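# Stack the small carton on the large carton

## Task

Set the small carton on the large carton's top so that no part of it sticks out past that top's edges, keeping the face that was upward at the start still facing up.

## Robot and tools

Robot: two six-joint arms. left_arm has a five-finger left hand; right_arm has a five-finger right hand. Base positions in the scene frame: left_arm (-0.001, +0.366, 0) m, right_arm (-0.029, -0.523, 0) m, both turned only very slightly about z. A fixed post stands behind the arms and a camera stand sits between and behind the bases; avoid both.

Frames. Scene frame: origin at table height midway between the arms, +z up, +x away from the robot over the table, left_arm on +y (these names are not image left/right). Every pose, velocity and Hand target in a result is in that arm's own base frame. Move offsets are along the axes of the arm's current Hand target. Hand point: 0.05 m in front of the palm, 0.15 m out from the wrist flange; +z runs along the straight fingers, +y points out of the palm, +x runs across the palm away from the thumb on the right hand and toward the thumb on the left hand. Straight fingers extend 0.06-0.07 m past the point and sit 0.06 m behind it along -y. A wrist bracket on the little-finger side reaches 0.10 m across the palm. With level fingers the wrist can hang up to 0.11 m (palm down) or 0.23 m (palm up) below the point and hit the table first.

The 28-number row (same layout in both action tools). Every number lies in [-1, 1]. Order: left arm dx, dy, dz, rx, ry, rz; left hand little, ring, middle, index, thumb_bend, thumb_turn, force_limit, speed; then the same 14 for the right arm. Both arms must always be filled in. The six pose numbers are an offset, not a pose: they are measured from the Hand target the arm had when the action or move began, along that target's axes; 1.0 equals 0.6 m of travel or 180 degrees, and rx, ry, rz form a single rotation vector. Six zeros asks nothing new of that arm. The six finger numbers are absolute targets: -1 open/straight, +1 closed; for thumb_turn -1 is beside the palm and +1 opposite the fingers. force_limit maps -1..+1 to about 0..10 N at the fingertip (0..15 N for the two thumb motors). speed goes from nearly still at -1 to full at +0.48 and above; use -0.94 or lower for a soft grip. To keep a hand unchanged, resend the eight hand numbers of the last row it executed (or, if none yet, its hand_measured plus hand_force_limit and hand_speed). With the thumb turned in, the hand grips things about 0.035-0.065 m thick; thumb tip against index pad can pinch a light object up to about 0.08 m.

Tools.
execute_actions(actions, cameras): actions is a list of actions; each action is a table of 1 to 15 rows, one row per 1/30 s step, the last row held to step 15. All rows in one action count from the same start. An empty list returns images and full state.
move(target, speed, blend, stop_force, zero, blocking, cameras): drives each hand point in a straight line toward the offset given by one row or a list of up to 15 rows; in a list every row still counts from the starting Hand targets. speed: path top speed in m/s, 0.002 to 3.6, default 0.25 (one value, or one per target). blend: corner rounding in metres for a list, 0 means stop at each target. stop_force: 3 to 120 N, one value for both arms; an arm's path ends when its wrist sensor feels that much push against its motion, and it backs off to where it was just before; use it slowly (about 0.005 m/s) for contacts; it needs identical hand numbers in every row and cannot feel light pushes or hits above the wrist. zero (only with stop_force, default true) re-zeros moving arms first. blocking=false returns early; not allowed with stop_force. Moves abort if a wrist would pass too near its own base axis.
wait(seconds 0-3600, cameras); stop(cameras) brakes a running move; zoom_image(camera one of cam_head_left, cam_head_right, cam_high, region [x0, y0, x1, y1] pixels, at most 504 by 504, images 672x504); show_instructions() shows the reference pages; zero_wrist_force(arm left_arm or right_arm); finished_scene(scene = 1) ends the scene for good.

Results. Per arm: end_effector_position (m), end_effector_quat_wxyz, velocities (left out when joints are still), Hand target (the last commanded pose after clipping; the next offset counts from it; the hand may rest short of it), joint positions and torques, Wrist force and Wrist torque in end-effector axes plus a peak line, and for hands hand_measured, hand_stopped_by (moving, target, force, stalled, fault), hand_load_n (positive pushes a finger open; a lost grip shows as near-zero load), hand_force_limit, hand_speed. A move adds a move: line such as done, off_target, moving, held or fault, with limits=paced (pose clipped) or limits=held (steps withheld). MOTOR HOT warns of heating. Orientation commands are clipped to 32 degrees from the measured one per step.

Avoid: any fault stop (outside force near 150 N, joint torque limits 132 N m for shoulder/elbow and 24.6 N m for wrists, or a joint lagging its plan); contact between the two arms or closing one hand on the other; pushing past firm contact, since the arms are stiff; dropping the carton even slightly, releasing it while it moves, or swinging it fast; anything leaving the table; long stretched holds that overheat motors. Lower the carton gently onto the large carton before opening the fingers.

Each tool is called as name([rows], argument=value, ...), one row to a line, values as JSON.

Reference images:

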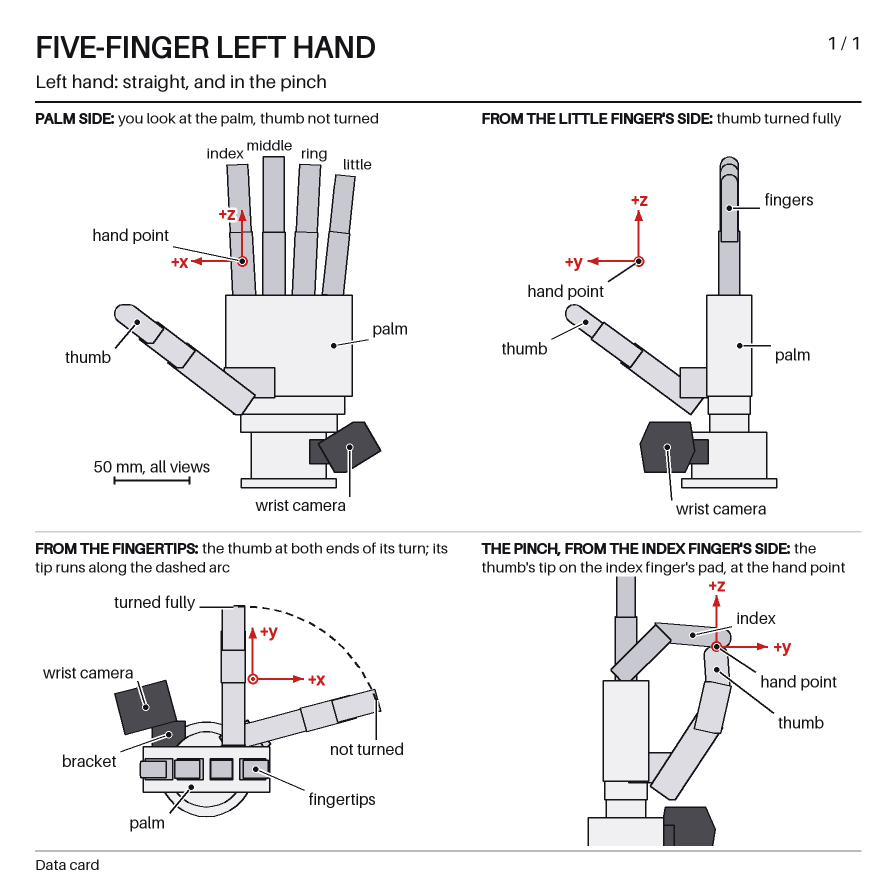

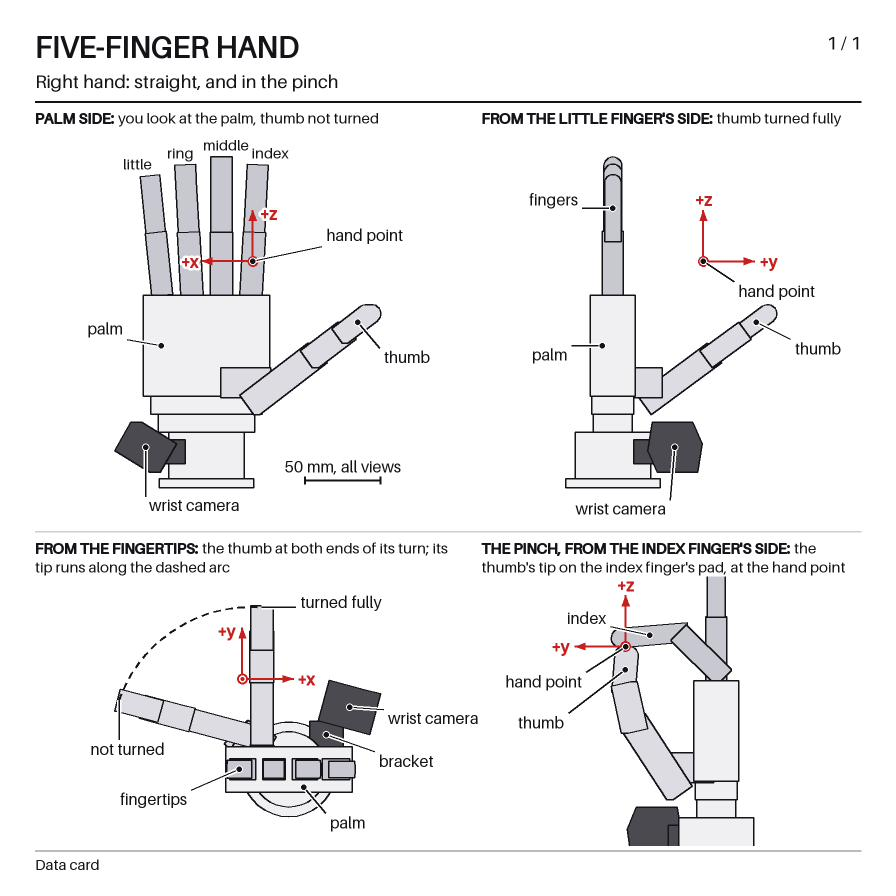

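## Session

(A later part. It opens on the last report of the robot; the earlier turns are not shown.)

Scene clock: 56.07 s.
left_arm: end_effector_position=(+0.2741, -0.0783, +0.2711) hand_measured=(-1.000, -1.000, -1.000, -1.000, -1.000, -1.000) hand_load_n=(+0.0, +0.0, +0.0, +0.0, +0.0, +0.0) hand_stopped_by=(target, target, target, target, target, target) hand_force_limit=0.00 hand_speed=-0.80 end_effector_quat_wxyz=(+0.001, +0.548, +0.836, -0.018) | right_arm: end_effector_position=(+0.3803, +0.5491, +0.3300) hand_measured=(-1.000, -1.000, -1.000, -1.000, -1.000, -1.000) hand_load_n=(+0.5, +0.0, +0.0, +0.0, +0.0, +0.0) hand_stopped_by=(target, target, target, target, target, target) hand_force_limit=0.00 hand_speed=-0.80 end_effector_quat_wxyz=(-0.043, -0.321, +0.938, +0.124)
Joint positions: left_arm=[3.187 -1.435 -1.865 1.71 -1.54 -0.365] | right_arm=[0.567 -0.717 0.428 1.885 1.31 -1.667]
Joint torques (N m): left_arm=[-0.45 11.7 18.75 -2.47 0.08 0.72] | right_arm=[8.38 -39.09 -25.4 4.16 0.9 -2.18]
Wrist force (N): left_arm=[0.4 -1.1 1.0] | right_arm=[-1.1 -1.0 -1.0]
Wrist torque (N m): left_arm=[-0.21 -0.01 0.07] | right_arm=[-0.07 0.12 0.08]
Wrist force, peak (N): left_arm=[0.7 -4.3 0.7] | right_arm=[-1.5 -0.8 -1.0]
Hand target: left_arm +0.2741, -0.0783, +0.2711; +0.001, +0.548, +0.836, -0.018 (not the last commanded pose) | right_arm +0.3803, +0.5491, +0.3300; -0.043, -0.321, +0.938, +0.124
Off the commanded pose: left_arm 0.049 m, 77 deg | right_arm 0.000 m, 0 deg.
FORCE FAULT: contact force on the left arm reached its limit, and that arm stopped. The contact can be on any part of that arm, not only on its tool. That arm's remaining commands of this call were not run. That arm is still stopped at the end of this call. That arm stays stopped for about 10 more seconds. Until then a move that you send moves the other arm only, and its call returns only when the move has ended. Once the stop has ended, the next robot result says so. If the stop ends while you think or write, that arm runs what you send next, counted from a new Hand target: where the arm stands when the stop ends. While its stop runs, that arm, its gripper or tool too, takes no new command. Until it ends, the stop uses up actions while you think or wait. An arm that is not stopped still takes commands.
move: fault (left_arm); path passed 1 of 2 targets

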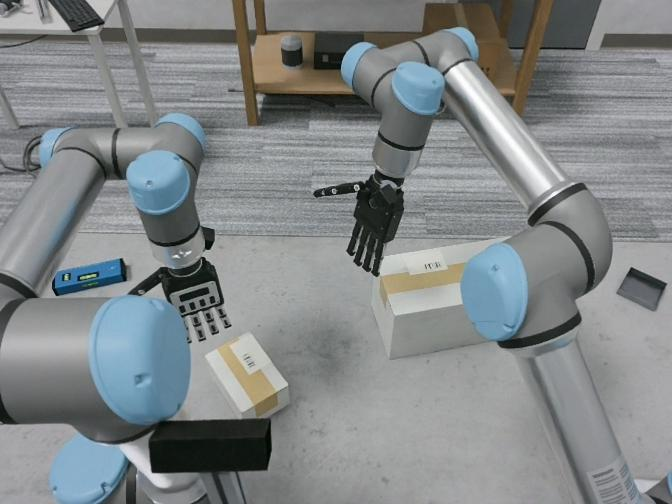

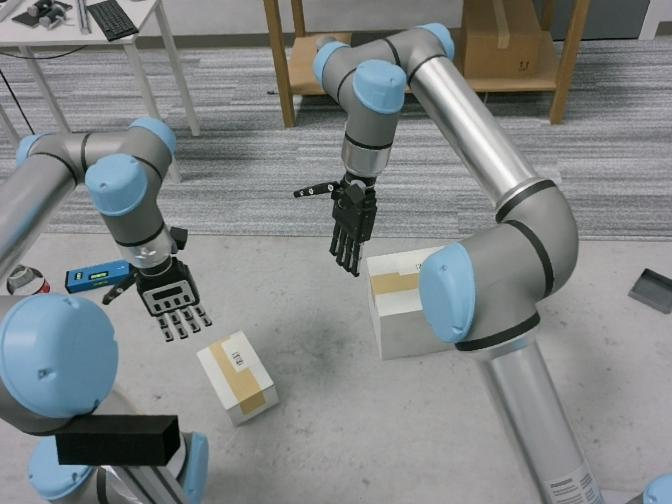

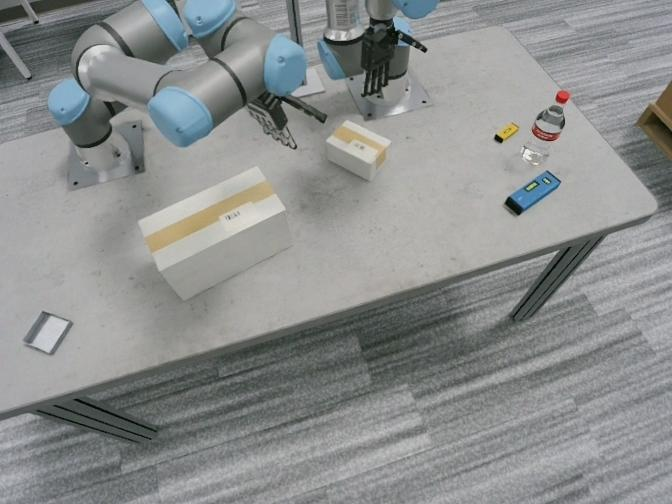

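move(target=[0,0,0,0,0,0,-1,-1,-1,-1,-1,-1,0,-0.8,0.0605,-0.225,-0.1122,0,0,0,-1,-1,-1,-1,-1,-1,0,-0.8], speed=0.2, cameras=[])

wait(seconds=3)

Scene clock: 64.43 s.
left_arm: end_effector_position=(+0.2741, -0.0783, +0.2711) hand_measured=(-1.000, -1.000, -1.000, -1.000, -1.000, -1.000) hand_load_n=(+0.0, +0.0, +0.0, +0.0, +0.0, +0.5) hand_stopped_by=(target, target, target, target, target, target) hand_force_limit=0.00 hand_speed=-0.80 end_effector_quat_wxyz=(+0.001, +0.548, +0.836, -0.018) | right_arm: end_effector_position=(+0.4422, +0.4102, +0.3600) hand_measured=(-1.000, -1.000, -1.000, -1.000, -1.000, -1.000) hand_load_n=(+0.0, +0.0, +0.0, +0.0, +0.0, -0.5) hand_stopped_by=(target, target, target, target, target, target) hand_force_limit=0.00 hand_speed=-0.80 end_effector_quat_wxyz=(-0.043, -0.321, +0.938, +0.124)
Joint positions: left_arm=[3.187 -1.435 -1.865 1.71 -1.54 -0.365] | right_arm=[0.304 -0.862 0.626 1.9 1.326 -1.939]
Joint torques (N m): left_arm=[-0.91 11.43 18.31 -2.45 0.13 0.91] | right_arm=[-8.3 -61.42 -7.57 4.16 -0.28 -2.51]
Wrist force (N): left_arm=[0.0 -0.9 0.4] | right_arm=[-1.4 -0.5 -1.1]
Wrist torque (N m): left_arm=[-0.15 0.04 0.04] | right_arm=[0.02 0.15 0.08]
Wrist force, peak (N): left_arm=[0.5 -1.4 0.9] | right_arm=[-1.4 -1.2 -1.6]
Hand target: left_arm +0.2741, -0.0783, +0.2711; +0.001, +0.548, +0.836, -0.018 | right_arm +0.4423, +0.4101, +0.3600; -0.043, -0.321, +0.938, +0.124
Off the commanded pose: right_arm 0.000 m, 0 deg.
FORCE FAULT, CONTINUED: the left arm was still stopped when this call began, by the force fault that an earlier result reported. Since the last result the stop counts as 13 of the actions that you can send in this scene. That arm ran no command of this call. That arm is still stopped at the end of this call. That arm stays stopped for about 1 more second. If the stop ends while you think or write, that arm runs what you send next, counted from a new Hand target: where the arm stands when the stop ends. While its stop runs, that arm, its gripper or tool too, takes no new command.
move: done (right_arm), not run (left_arm; its earlier fault stop)

Scene clock: 67.43 s.
left_arm: end_effector_position=(+0.2741, -0.0783, +0.2711) hand_measured=(-1.000, -1.000, -1.000, -1.000, -1.000, -1.000) hand_load_n=(+0.0, +0.0, +0.0, +0.0, +0.0, +0.0) hand_stopped_by=(target, target, target, target, target, target) hand_force_limit=0.00 hand_speed=-0.80 end_effector_quat_wxyz=(+0.001, +0.548, +0.836, -0.018) | right_arm: end_effector_position=(+0.4423, +0.4101, +0.3600) hand_measured=(-1.000, -1.000, -1.000, -1.000, -1.000, -1.000) hand_load_n=(+0.0, +0.0, +0.0, +0.0, +0.0, +0.0) hand_stopped_by=(target, target, target, target, target, target) hand_force_limit=0.00 hand_speed=-0.80 end_effector_quat_wxyz=(-0.043, -0.321, +0.938, +0.124)
Joint positions: left_arm=[3.187 -1.435 -1.865 1.71 -1.54 -0.365] | right_arm=[0.303 -0.862 0.626 1.9 1.326 -1.939]
Joint torques (N m): left_arm=[-0.96 11.72 18.5 -2.53 0.08 0.8] | right_arm=[-8.61 -62.48 -7.72 4.27 -1.28 -2.25]
Wrist force (N): left_arm=[0.3 -1.2 0.8] | right_arm=[-1.3 -0.3 -1.1]
Wrist torque (N m): left_arm=[-0.21 0.01 0.07] | right_arm=[0.04 0.15 0.09]
Wrist force, peak (N): left_arm=[0.6 -1.4 1.0] | right_arm=[-1.5 -0.8 -1.6]
Hand target: left_arm +0.2741, -0.0783, +0.2711; +0.001, +0.548, +0.836, -0.018 | right_arm +0.4423, +0.4101, +0.3600; -0.043, -0.321, +0.938, +0.124
Off the commanded pose: right_arm 0.000 m, 0 deg.
FORCE FAULT, CONTINUED: the left arm's stop, for the force fault that an earlier result reported, is over. The rest of the stop counts as 2 of the actions that you can send in this scene. That arm's target is now where it stood when the stop ended, not its last command. That arm accepts commands again.
wait: 3.00 s; at rest by 0.17 s

move([
  [-0.1945,0.0937,0.0032,0.057,0.052,0.206,-1,-1,-1,-1,-1,-1,0,-0.8,0,0,0,0,0,0,-1,-1,-1,-1,-1,-1,0,-0.8],
  [-0.0753,-0.0157,0.1705,0.1143,0.1038,0.4126,-1,-1,-1,-1,-1,-1,0,-0.8,0,0,0,0,0,0,-1,-1,-1,-1,-1,-1,0,-0.8],
], speed=[0.2,0.3], blend=[0.03,0], cameras=["all"])

Scene clock: 72.43 s.
left_arm: end_effector_position=(+0.2817, -0.1267, +0.1702) hand_measured=(-1.000, -1.000, -1.000, -1.000, -1.000, -1.000) hand_load_n=(+0.0, +0.0, +0.0, +0.0, +0.0, +0.0) hand_stopped_by=(target, target, target, target, target, target) hand_force_limit=0.00 hand_speed=-0.80 end_effector_quat_wxyz=(-0.205, +0.925, +0.314, -0.069) | right_arm: end_effector_position=(+0.4423, +0.4101, +0.3600) hand_measured=(-1.000, -1.000, -1.000, -1.000, -1.000, -1.000) hand_load_n=(+0.0, +0.0, +0.0, -0.5, +0.0, +0.0) hand_stopped_by=(target, target, target, target, target, target) hand_force_limit=0.00 hand_speed=-0.80 end_effector_quat_wxyz=(-0.043, -0.321, +0.938, +0.124)
Joint positions: left_arm=[2.967 -1.733 -1.92 1.752 -1.861 0.693] | right_arm=[0.303 -0.862 0.626 1.9 1.326 -1.939]
Joint torques (N m): left_arm=[5.21 29.51 0.76 -0.76 -1.95 1.67] | right_arm=[-8.91 -62.78 -8.01 2.59 -1.36 -2.25]
Wrist force (N): left_arm=[-0.1 0.6 0.4] | right_arm=[-1.2 -0.5 -1.3]
Wrist torque (N m): left_arm=[0.08 0.05 -0.14] | right_arm=[0.03 0.12 0.09]
Wrist force, peak (N): left_arm=[0.1 -1.5 0.7] | right_arm=[-1.7 -0.8 -1.4]
Hand target: left_arm +0.2817, -0.1267, +0.1701; -0.205, +0.925, +0.314, -0.069 | right_arm +0.4423, +0.4101, +0.3600; -0.043, -0.321, +0.938, +0.124
Off the commanded pose: left_arm 0.000 m, 0 deg | right_arm 0.000 m, 0 deg.
move: done

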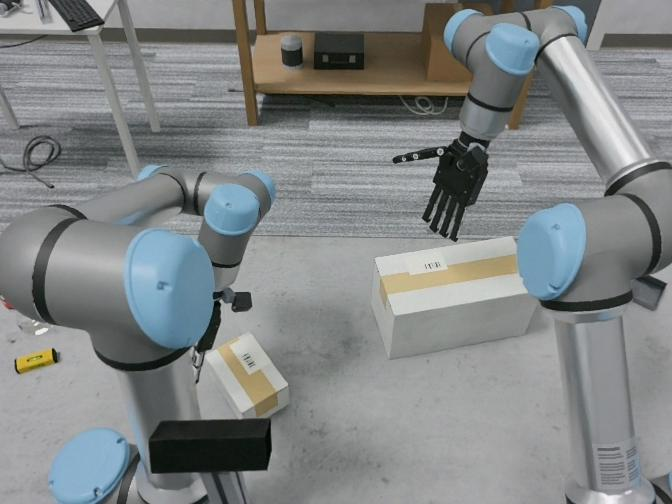

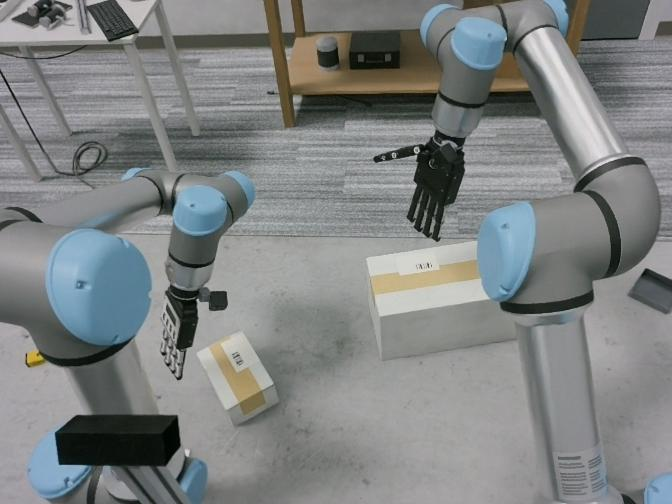

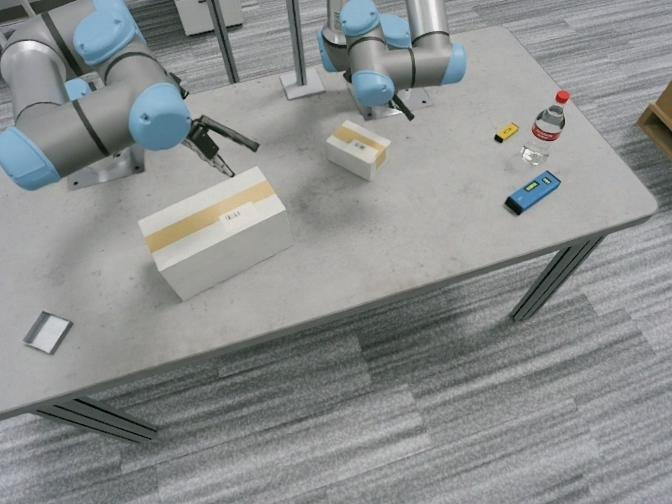

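zoom_image(camera="cam_head_right", region=[130, 270, 310, 430])

zoom_image(camera="cam_high", region=[310, 60, 470, 200])

Scaled by 2.800 from the camera's image (finer frame: 960x720).

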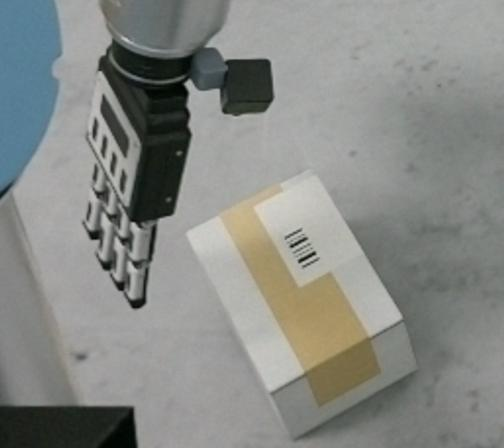

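Scaled by 3.150 from the camera's image (finer frame: 960x720).

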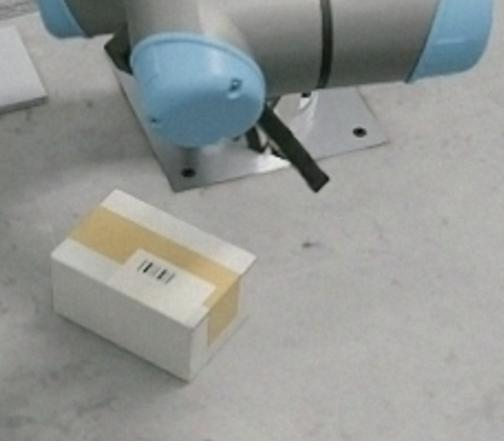

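move(target=[0,0.0563,0.1209,0,0,0,-1,-1,-1,-1,-1,-1,0,-0.8,0,0,0,0,0,0,-1,-1,-1,-1,-1,-1,0,-0.8], speed=0.15, cameras=["all"])

zoom_image(camera="cam_head_right", region=[130, 270, 310, 430])

zoom_image(camera="cam_high", region=[310, 60, 470, 200])

Scene clock: 74.83 s.
left_arm: end_effector_position=(+0.2817, -0.1267, +0.0902) hand_measured=(-1.000, -1.000, -1.000, -1.000, -1.000, -1.000) hand_load_n=(+0.0, +0.0, +0.5, +0.0, +0.0, +0.0) hand_stopped_by=(target, target, target, target, target, target) hand_force_limit=0.00 hand_speed=-0.80 end_effector_quat_wxyz=(-0.205, +0.925, +0.314, -0.069) | right_arm: end_effector_position=(+0.4423, +0.4101, +0.3600) hand_measured=(-1.000, -1.000, -1.000, -1.000, -1.000, -1.000) hand_load_n=(+0.0, +0.0, +0.0, +0.0, +0.0, +0.0) hand_stopped_by=(target, target, target, target, target, target) hand_force_limit=0.00 hand_speed=-0.80 end_effector_quat_wxyz=(-0.043, -0.321, +0.938, +0.124)
Joint positions: left_arm=[2.967 -1.851 -2.018 1.968 -1.861 0.694] | right_arm=[0.303 -0.862 0.626 1.9 1.326 -1.939]
Joint torques (N m): left_arm=[5.32 16.2 -0.02 -0.82 -1.71 1.45] | right_arm=[-8.77 -62.2 -7.25 1.51 -1.43 -2.2]
Wrist force (N): left_arm=[0.2 0.6 0.6] | right_arm=[-1.5 -1.0 -1.3]
Wrist torque (N m): left_arm=[0.07 0.00 -0.10] | right_arm=[-0.04 0.17 0.06]
Wrist force, peak (N): left_arm=[-0.1 0.8 0.8] | right_arm=[-1.6 -0.7 -1.4]
Hand target: left_arm +0.2817, -0.1267, +0.0901; -0.205, +0.925, +0.314, -0.069 | right_arm +0.4423, +0.4101, +0.3600; -0.043, -0.321, +0.938, +0.124
Off the commanded pose: left_arm 0.000 m, 0 deg | right_arm 0.000 m, 0 deg.
move: done

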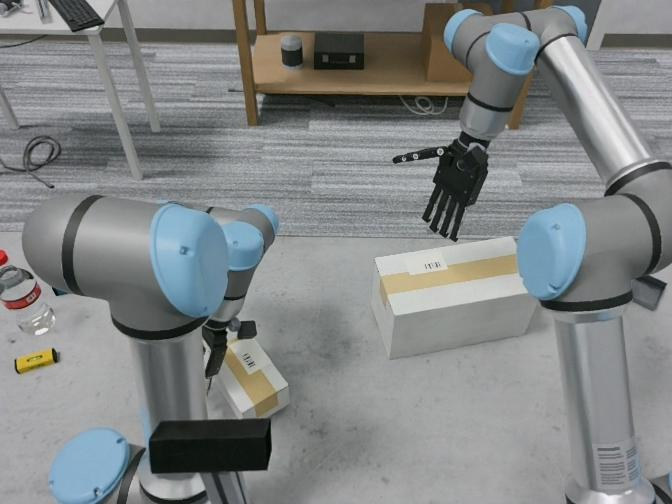

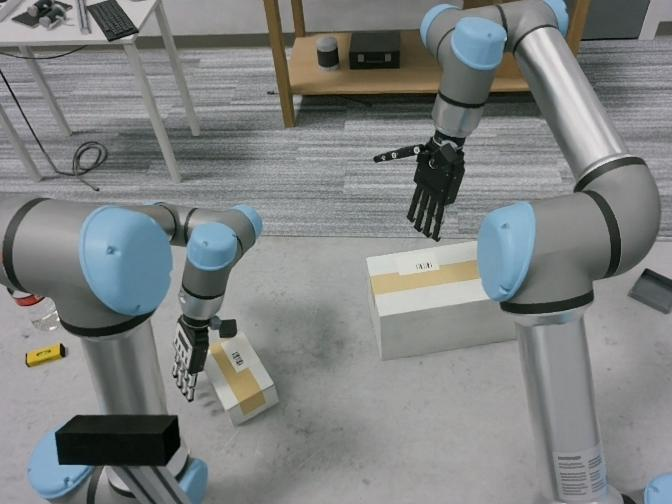

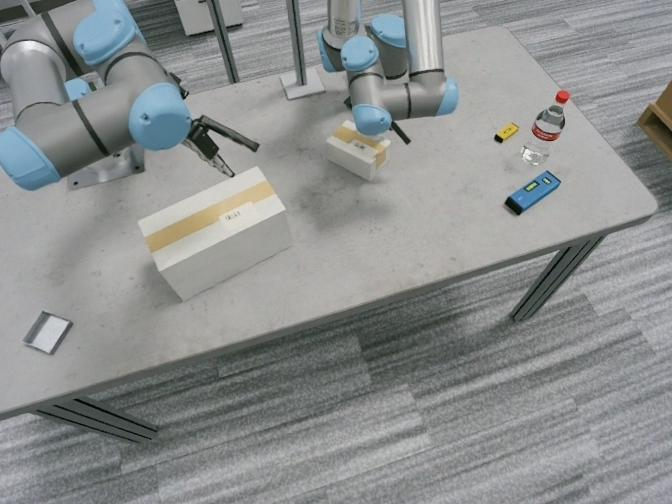

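Scaled by 2.800 from the camera's image (finer frame: 960x720).

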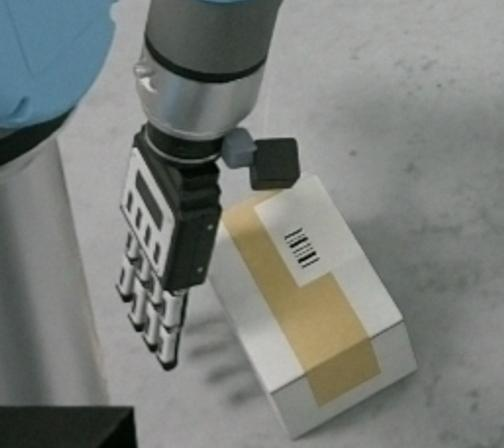

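Scaled by 3.150 from the camera's image (finer frame: 960x720).

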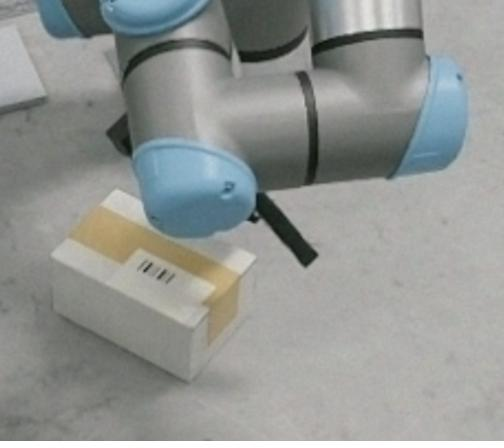

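move([
  [-0.025,0.0282,0.0604,0,0,0,-1,-1,-1,-1,-1,-1,0,-0.8,0,0,0,0,0,0,-1,-1,-1,-1,-1,-1,0,-0.8],
  [-0.025,0.0903,0.0315,0,0,0,-1,-1,-1,-1,-1,-1,0,-0.8,0,0,0,0,0,0,-1,-1,-1,-1,-1,-1,0,-0.8],
], speed=[0.08,0.05], stop_force=20, cameras=["all"])

zoom_image(camera="cam_head_right", region=[130, 270, 310, 430])

zoom_image(camera="cam_high", region=[310, 60, 470, 200])

Scene clock: 81.03 s.
left_arm: end_effector_position=(+0.2949, -0.1684, +0.0501) hand_measured=(-1.000, -1.000, -1.000, -1.000, -1.000, -1.000) hand_load_n=(+0.0, +0.0, +0.0, +0.0, +0.0, +0.0) hand_stopped_by=(target, target, target, target, target, target) hand_force_limit=0.00 hand_speed=-0.80 end_effector_quat_wxyz=(-0.205, +0.925, +0.314, -0.069) | right_arm: end_effector_position=(+0.4423, +0.4101, +0.3600) hand_measured=(-1.000, -1.000, -1.000, -1.000, -1.000, -1.000) hand_load_n=(+0.0, +0.0, +0.0, +0.0, +0.0, +0.0) hand_stopped_by=(target, target, target, target, target, target) hand_force_limit=0.00 hand_speed=-0.80 end_effector_quat_wxyz=(-0.043, -0.321, +0.938, +0.124)
Joint positions: left_arm=[2.855 -1.995 -1.951 2.016 -1.823 0.584] | right_arm=[0.303 -0.862 0.626 1.9 1.326 -1.939]
Joint torques (N m): left_arm=[-7.84 22.76 25.73 -3.99 1.77 -1.32] | right_arm=[-8.82 -61.91 -7.83 1.3 -1.31 -2.22]
Wrist force (N): left_arm=[0.2 -4.0 -1.5] | right_arm=[-1.4 -0.5 -1.7]
Wrist torque (N m): left_arm=[-0.07 -0.04 0.20] | right_arm=[0.04 0.17 0.08]
Wrist force, peak (N): left_arm=[0.1 -4.3 -1.7] | right_arm=[-1.8 -0.9 -1.3]
Hand target: left_arm +0.2949, -0.1684, +0.0501; -0.205, +0.925, +0.314, -0.069 | right_arm +0.4423, +0.4101, +0.3600; -0.043, -0.321, +0.938, +0.124
Off the commanded pose: left_arm 0.000 m, 0 deg | right_arm 0.000 m, 0 deg.
move: done

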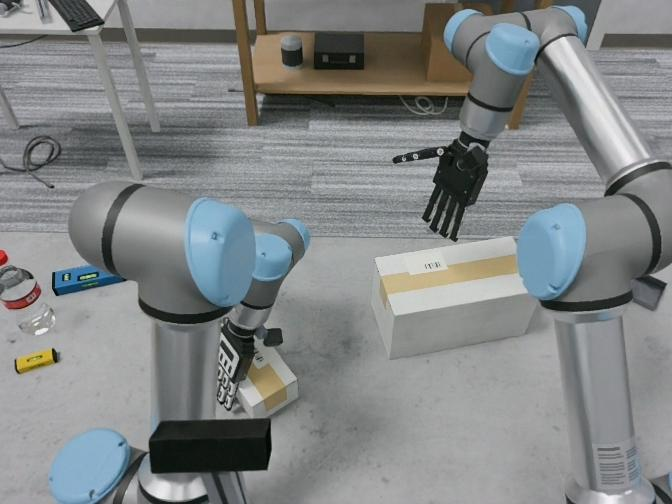

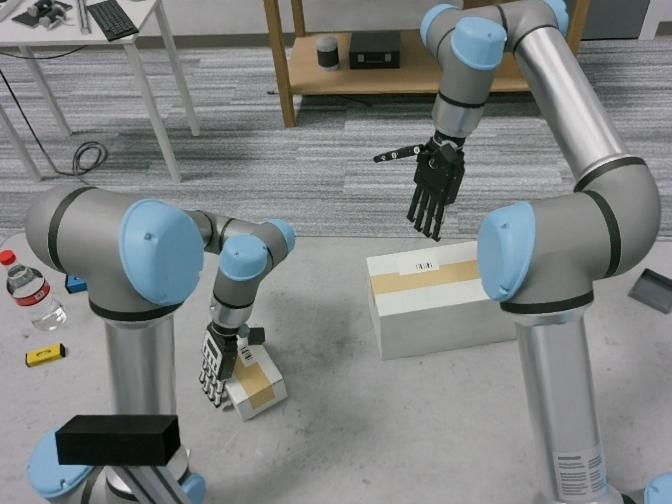

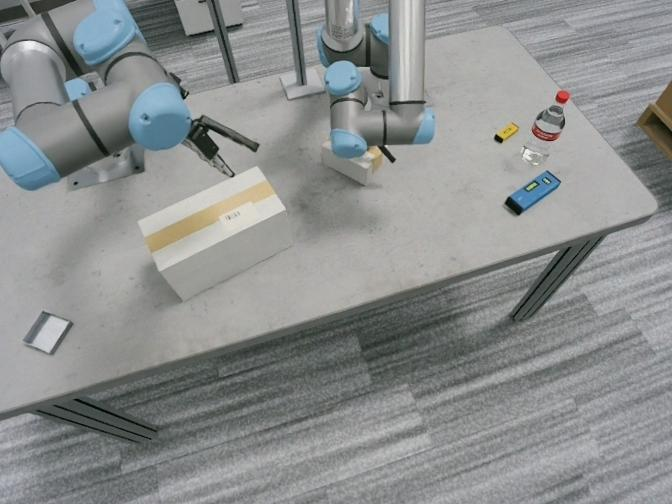

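Scaled by 2.800 from the camera's image (finer frame: 960x720).

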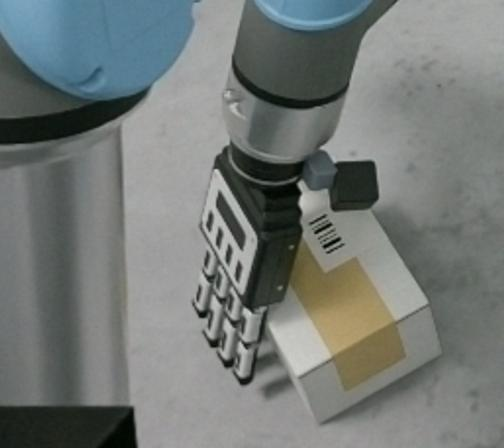

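Scaled by 3.150 from the camera's image (finer frame: 960x720).

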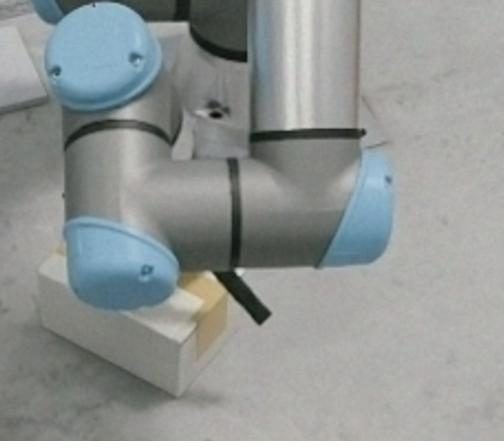

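move(target=[0,0.136,-0.0634,0,0,0,-1,-1,-1,-1,-1,-1,0,-0.8,0,0,0,0,0,0,-1,-1,-1,-1,-1,-1,0,-0.8], speed=0.06, stop_force=20, cameras=["all"])

zoom_image(camera="cam_head_right", region=[180, 240, 400, 430])

zoom_image(camera="cam_high", region=[250, 80, 430, 240])

Scene clock: 84.60 s.
left_arm: end_effector_position=(+0.3496, -0.2399, +0.0501) hand_measured=(-1.000, -1.000, -1.000, -1.000, -1.000, -1.000) hand_load_n=(-0.5, +0.0, +0.0, +0.0, -0.5, +0.0) hand_stopped_by=(target, target, target, target, target, target) hand_force_limit=0.00 hand_speed=-0.80 end_effector_quat_wxyz=(-0.205, +0.925, +0.314, -0.069) | right_arm: end_effector_position=(+0.4423, +0.4101, +0.3600) hand_measured=(-1.000, -1.000, -1.000, -1.000, -1.000, -1.000) hand_load_n=(+0.0, +0.0, +0.0, +0.0, +0.0, +0.0) hand_stopped_by=(target, target, target, target, target, target) hand_force_limit=0.00 hand_speed=-0.80 end_effector_quat_wxyz=(-0.043, -0.321, +0.938, +0.124)
Joint positions: left_arm=[2.733 -2.161 -1.674 1.878 -1.778 0.468] | right_arm=[0.303 -0.862 0.626 1.9 1.326 -1.939]
Joint torques (N m): left_arm=[-7.57 30.92 27.98 -3.99 1.67 -1.32] | right_arm=[-8.75 -62.49 -8.54 1.26 -1.21 -2.25]
Wrist force (N): left_arm=[-0.5 -4.2 -0.6] | right_arm=[-1.2 -0.8 -1.2]
Wrist torque (N m): left_arm=[-0.13 0.01 0.16] | right_arm=[-0.02 0.13 0.08]
Wrist force, peak (N): left_arm=[0.2 -5.5 -2.2] | right_arm=[-1.8 -0.7 -1.4]
Hand target: left_arm +0.3496, -0.2399, +0.0501; -0.205, +0.925, +0.314, -0.069 | right_arm +0.4423, +0.4101, +0.3600; -0.043, -0.321, +0.938, +0.124
Off the commanded pose: left_arm 0.000 m, 0 deg | right_arm 0.000 m, 0 deg.
move: done

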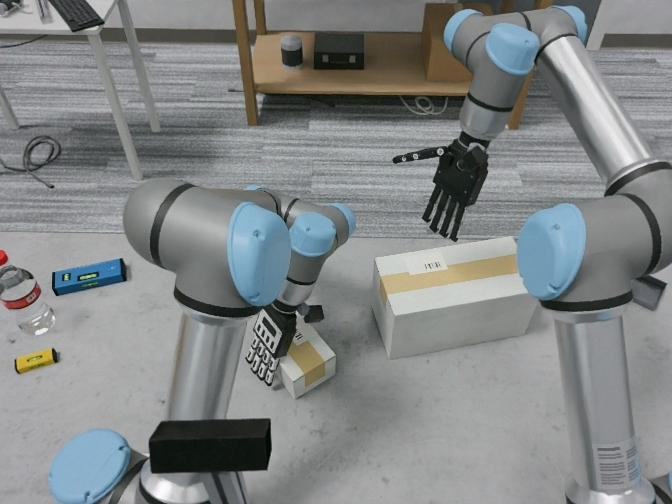

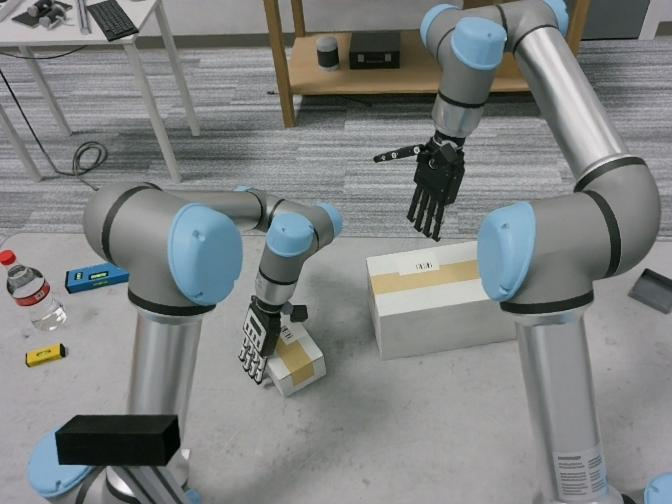

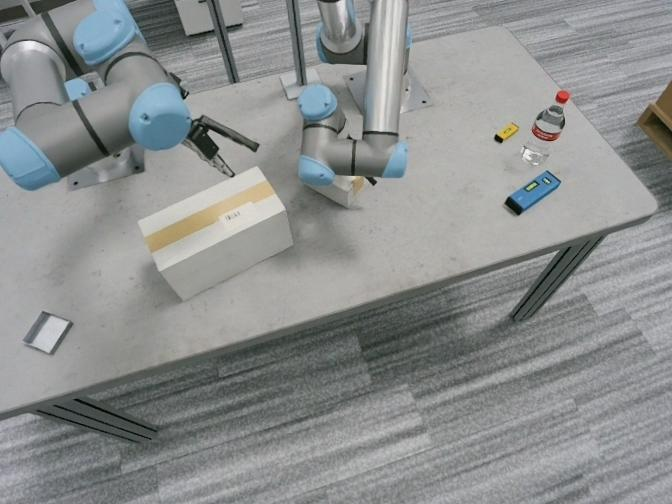

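Scaled by 2.291 from the camera's image (finer frame: 960x720).

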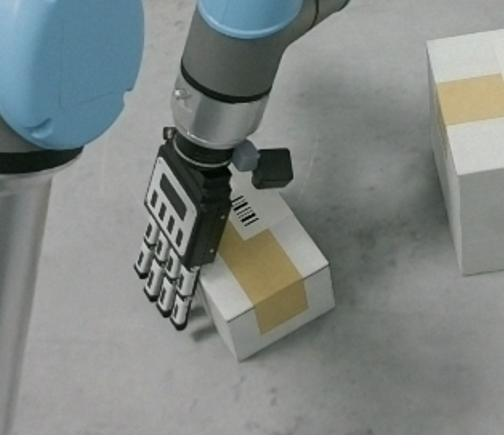

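Scaled by 2.800 from the camera's image (finer frame: 960x720).

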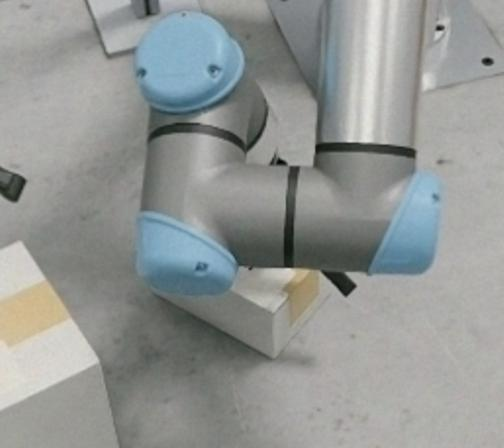

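zoom_image(camera="cam_head_right", region=[225, 300, 345, 410])

zoom_image(camera="cam_head_left", region=[235, 300, 355, 410])

Scaled by 4.200 from the camera's image (finer frame: 960x720).

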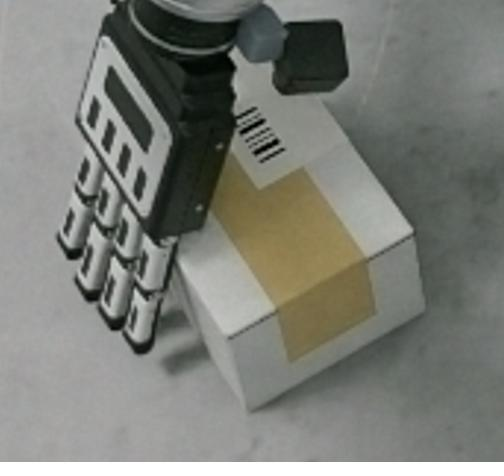

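Scaled by 4.200 from the camera's image (finer frame: 960x720).

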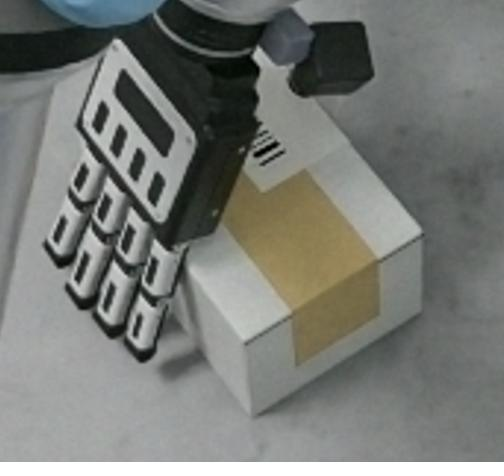

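move([
  [0,-0.1259,-0.0333,0,0,0,-1,-1,-1,-1,-1,-1,0,-0.8,0,0,0,0,0,0,-1,-1,-1,-1,-1,-1,0,-0.8],
  [-0.025,-0.1052,-0.0766,-0.1667,0,0,-1,-1,-1,-1,-1,-1,0,-0.8,0,0,0,0,0,0,-1,-1,-1,-1,-1,-1,0,-0.8],
  [-0.025,-0.0842,-0.0312,-0.1667,0,0,-1,-1,-1,-1,-1,-1,0,-0.8,0,0,0,0,0,0,-1,-1,-1,-1,-1,-1,0,-0.8],
], speed=[0.08,0.15,0.1], cameras=[])

move(target=[0,0,0,0,0,0,-1,-1,-1,-1,-1,-1,0,-0.8,-0.1218,0.2638,0.2606,-0.0278,0,0,-1,-1,-1,-1,-1,-1,0,-0.8], speed=0.2, cameras=["all"])

Scene clock: 93.43 s.
left_arm: end_effector_position=(+0.3147, -0.2189, +0.0885) hand_measured=(-1.000, -1.000, -1.000, -1.000, -1.000, -1.000) hand_load_n=(+0.0, +0.0, +0.0, +0.0, +0.0, +0.0) hand_stopped_by=(target, target, target, target, target, target) hand_force_limit=0.00 hand_speed=-0.80 end_effector_quat_wxyz=(+0.041, +0.946, +0.321, +0.014) | right_arm: end_effector_position=(+0.4423, +0.4101, +0.3600) hand_measured=(-1.000, -1.000, -1.000, -1.000, -1.000, -1.000) hand_load_n=(+0.0, +0.0, -0.5, +0.0, +0.0, +0.0) hand_stopped_by=(target, target, target, target, target, target) hand_force_limit=0.00 hand_speed=-0.80 end_effector_quat_wxyz=(-0.043, -0.321, +0.938, +0.124)
Joint positions: left_arm=[2.985 -1.706 -2.11 2.309 -1.511 0.759] | right_arm=[0.303 -0.862 0.626 1.9 1.326 -1.939]
Joint torques (N m): left_arm=[-7.09 10.42 2.61 0.02 1.7 -1.38] | right_arm=[-8.65 -62.53 -8.06 1.29 -1.18 -2.18]
Wrist force (N): left_arm=[0.0 -1.4 0.7] | right_arm=[-1.3 -0.8 -1.3]
Wrist torque (N m): left_arm=[-0.23 0.08 -0.05] | right_arm=[-0.02 0.14 0.08]
Wrist force, peak (N): left_arm=[0.1 -4.1 -2.3] | right_arm=[-1.8 -0.9 -1.3]
Hand target: left_arm +0.3147, -0.2189, +0.0884; +0.041, +0.946, +0.321, +0.014 | right_arm +0.4423, +0.4101, +0.3600; -0.043, -0.321, +0.938, +0.124
Off the commanded pose: left_arm 0.000 m, 0 deg | right_arm 0.000 m, 0 deg.
move: done

Scene clock: 95.53 s.
left_arm: end_effector_position=(+0.3147, -0.2189, +0.0884) hand_measured=(-1.000, -1.000, -1.000, -1.000, -1.000, -1.000) hand_load_n=(+0.0, +0.0, +0.0, +0.0, +0.0, +0.0) hand_stopped_by=(target, target, target, target, target, target) hand_force_limit=0.00 hand_speed=-0.80 end_effector_quat_wxyz=(+0.041, +0.946, +0.321, +0.014) | right_arm: end_effector_position=(+0.3814, +0.6076, +0.2500) hand_measured=(-1.000, -1.000, -1.000, -1.000, -1.000, -1.000) hand_load_n=(+0.0, +0.0, +0.0, +0.0, +0.0, +0.0) hand_stopped_by=(target, target, target, target, target, target) hand_force_limit=0.00 hand_speed=-0.80 end_effector_quat_wxyz=(-0.056, -0.319, +0.932, +0.164)
Joint positions: left_arm=[2.985 -1.706 -2.11 2.309 -1.511 0.759] | right_arm=[0.614 -0.605 0.456 1.737 1.222 -1.62]
Joint torques (N m): left_arm=[-7.36 12.54 1.04 -0.4 1.71 -1.4] | right_arm=[7.52 -43.8 -26.38 4.15 0.46 1.83]
Wrist force (N): left_arm=[0.0 -1.7 1.0] | right_arm=[-1.2 -0.9 -0.7]
Wrist torque (N m): left_arm=[-0.27 0.08 -0.03] | right_arm=[-0.07 0.12 -0.03]
Wrist force, peak (N): left_arm=[-0.1 -1.9 0.7] | right_arm=[-1.4 -1.6 -2.1]
Hand target: left_arm +0.3147, -0.2189, +0.0884; +0.041, +0.946, +0.321, +0.014 | right_arm +0.3814, +0.6076, +0.2500; -0.056, -0.319, +0.932, +0.164
Off the commanded pose: left_arm 0.000 m, 0 deg | right_arm 0.000 m, 0 deg.
move: done

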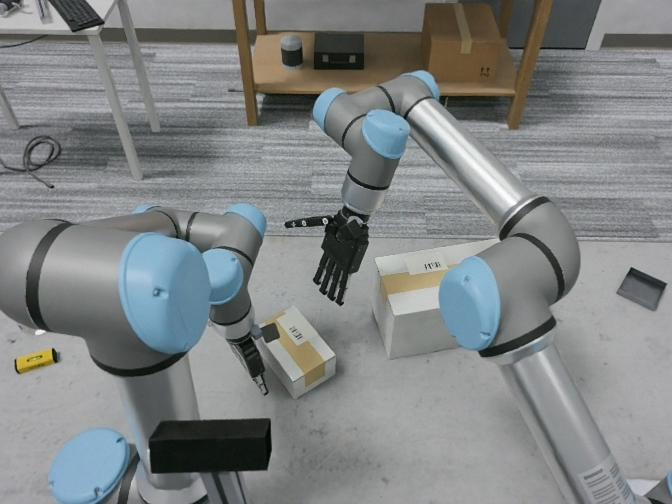

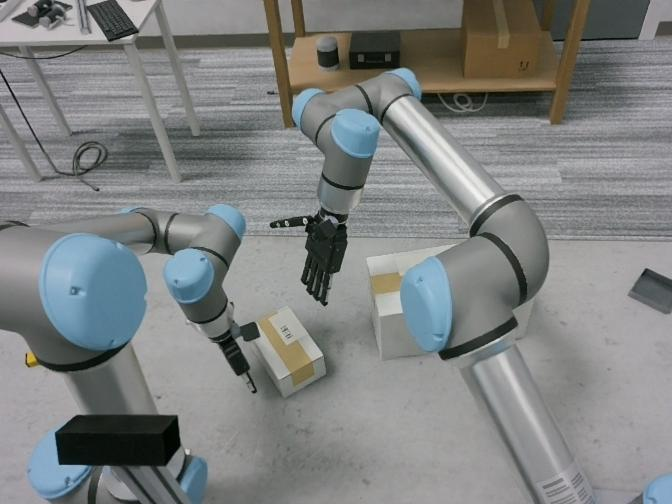

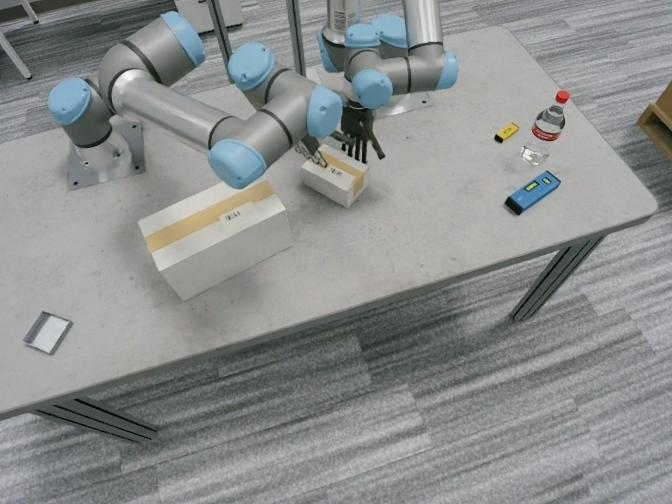

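wait(seconds=0, cameras=["all"])

Scene clock: 96.73 s.
left_arm: end_effector_position=(+0.3147, -0.2189, +0.0884) hand_measured=(-1.000, -1.000, -1.000, -1.000, -1.000, -1.000) hand_load_n=(+0.0, +0.0, +0.0, +0.0, +0.0, +0.0) hand_stopped_by=(target, target, target, target, target, target) hand_force_limit=0.00 hand_speed=-0.80 end_effector_quat_wxyz=(+0.041, +0.946, +0.321, +0.014) | right_arm: end_effector_position=(+0.3814, +0.6076, +0.2500) hand_measured=(-1.000, -1.000, -1.000, -1.000, -1.000, -1.000) hand_load_n=(+0.0, +0.0, +0.0, +0.0, +0.0, +0.0) hand_stopped_by=(target, target, target, target, target, target) hand_force_limit=0.00 hand_speed=-0.80 end_effector_quat_wxyz=(-0.056, -0.319, +0.932, +0.164)
Joint positions: left_arm=[2.985 -1.706 -2.11 2.309 -1.511 0.759] | right_arm=[0.614 -0.605 0.455 1.738 1.222 -1.62]
Joint torques (N m): left_arm=[-7.18 12.67 1.34 -0.43 1.64 -1.3] | right_arm=[8.21 -42.43 -25.59 4.09 0.69 1.75]
Wrist force (N): left_arm=[-0.1 -1.2 0.9] | right_arm=[-1.2 -1.2 -1.2]
Wrist torque (N m): left_arm=[-0.21 0.10 -0.05] | right_arm=[-0.09 0.14 -0.05]
Wrist force, peak (N): left_arm=[-0.1 -1.8 0.7] | right_arm=[-1.2 -1.3 -1.1]
Hand target: left_arm +0.3147, -0.2189, +0.0884; +0.041, +0.946, +0.321, +0.014 | right_arm +0.3814, +0.6076, +0.2500; -0.056, -0.319, +0.932, +0.164
Off the commanded pose: left_arm 0.000 m, 0 deg | right_arm 0.000 m, 0 deg.

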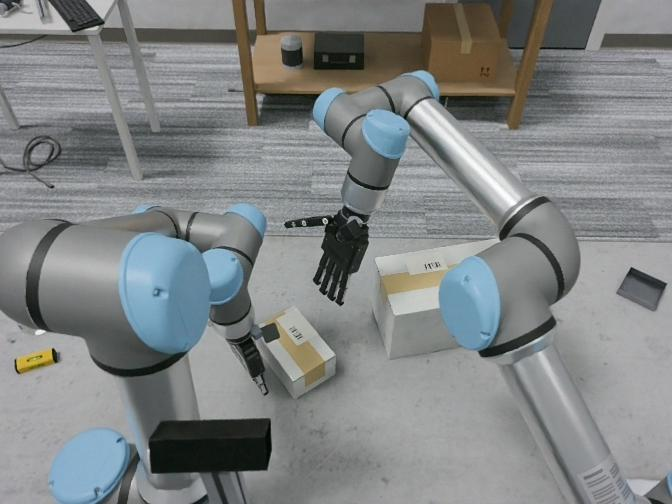

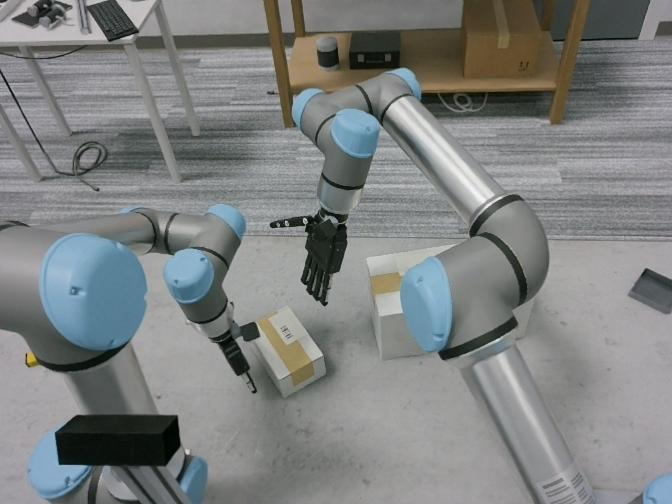

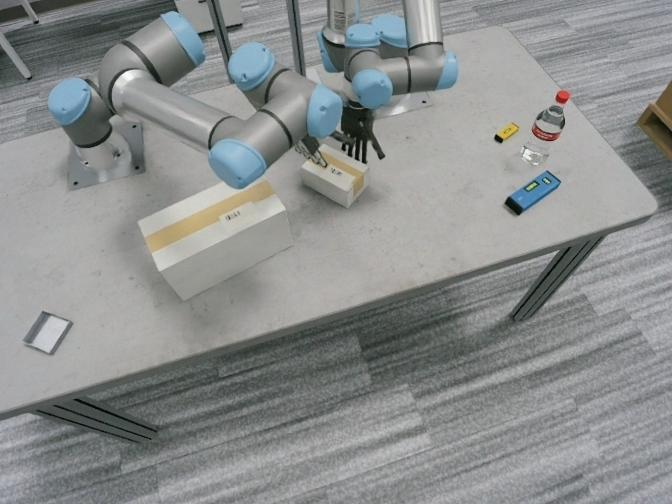

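zoom_image(camera="cam_head_right", region=[160, 180, 440, 400])

zoom_image(camera="cam_high", region=[260, 60, 420, 220])

Scaled by 1.800 from the camera's image (finer frame: 960x720).

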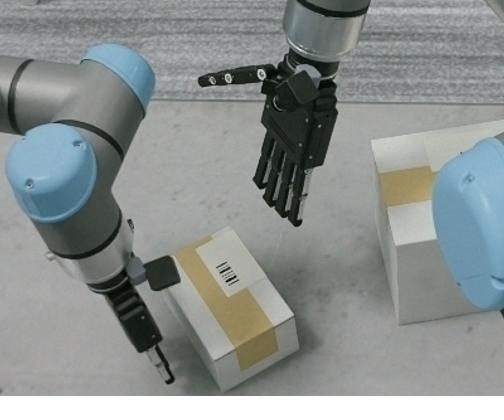

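Scaled by 3.150 from the camera's image (finer frame: 960x720).

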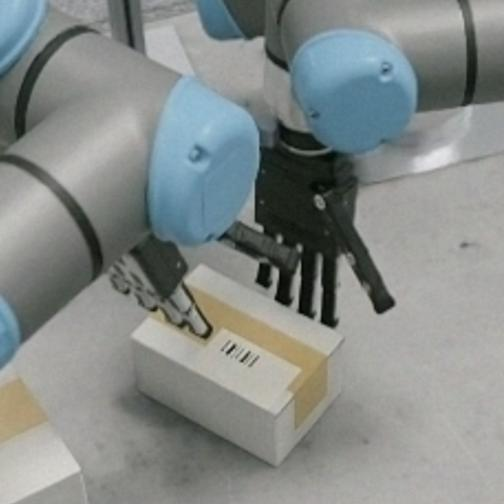

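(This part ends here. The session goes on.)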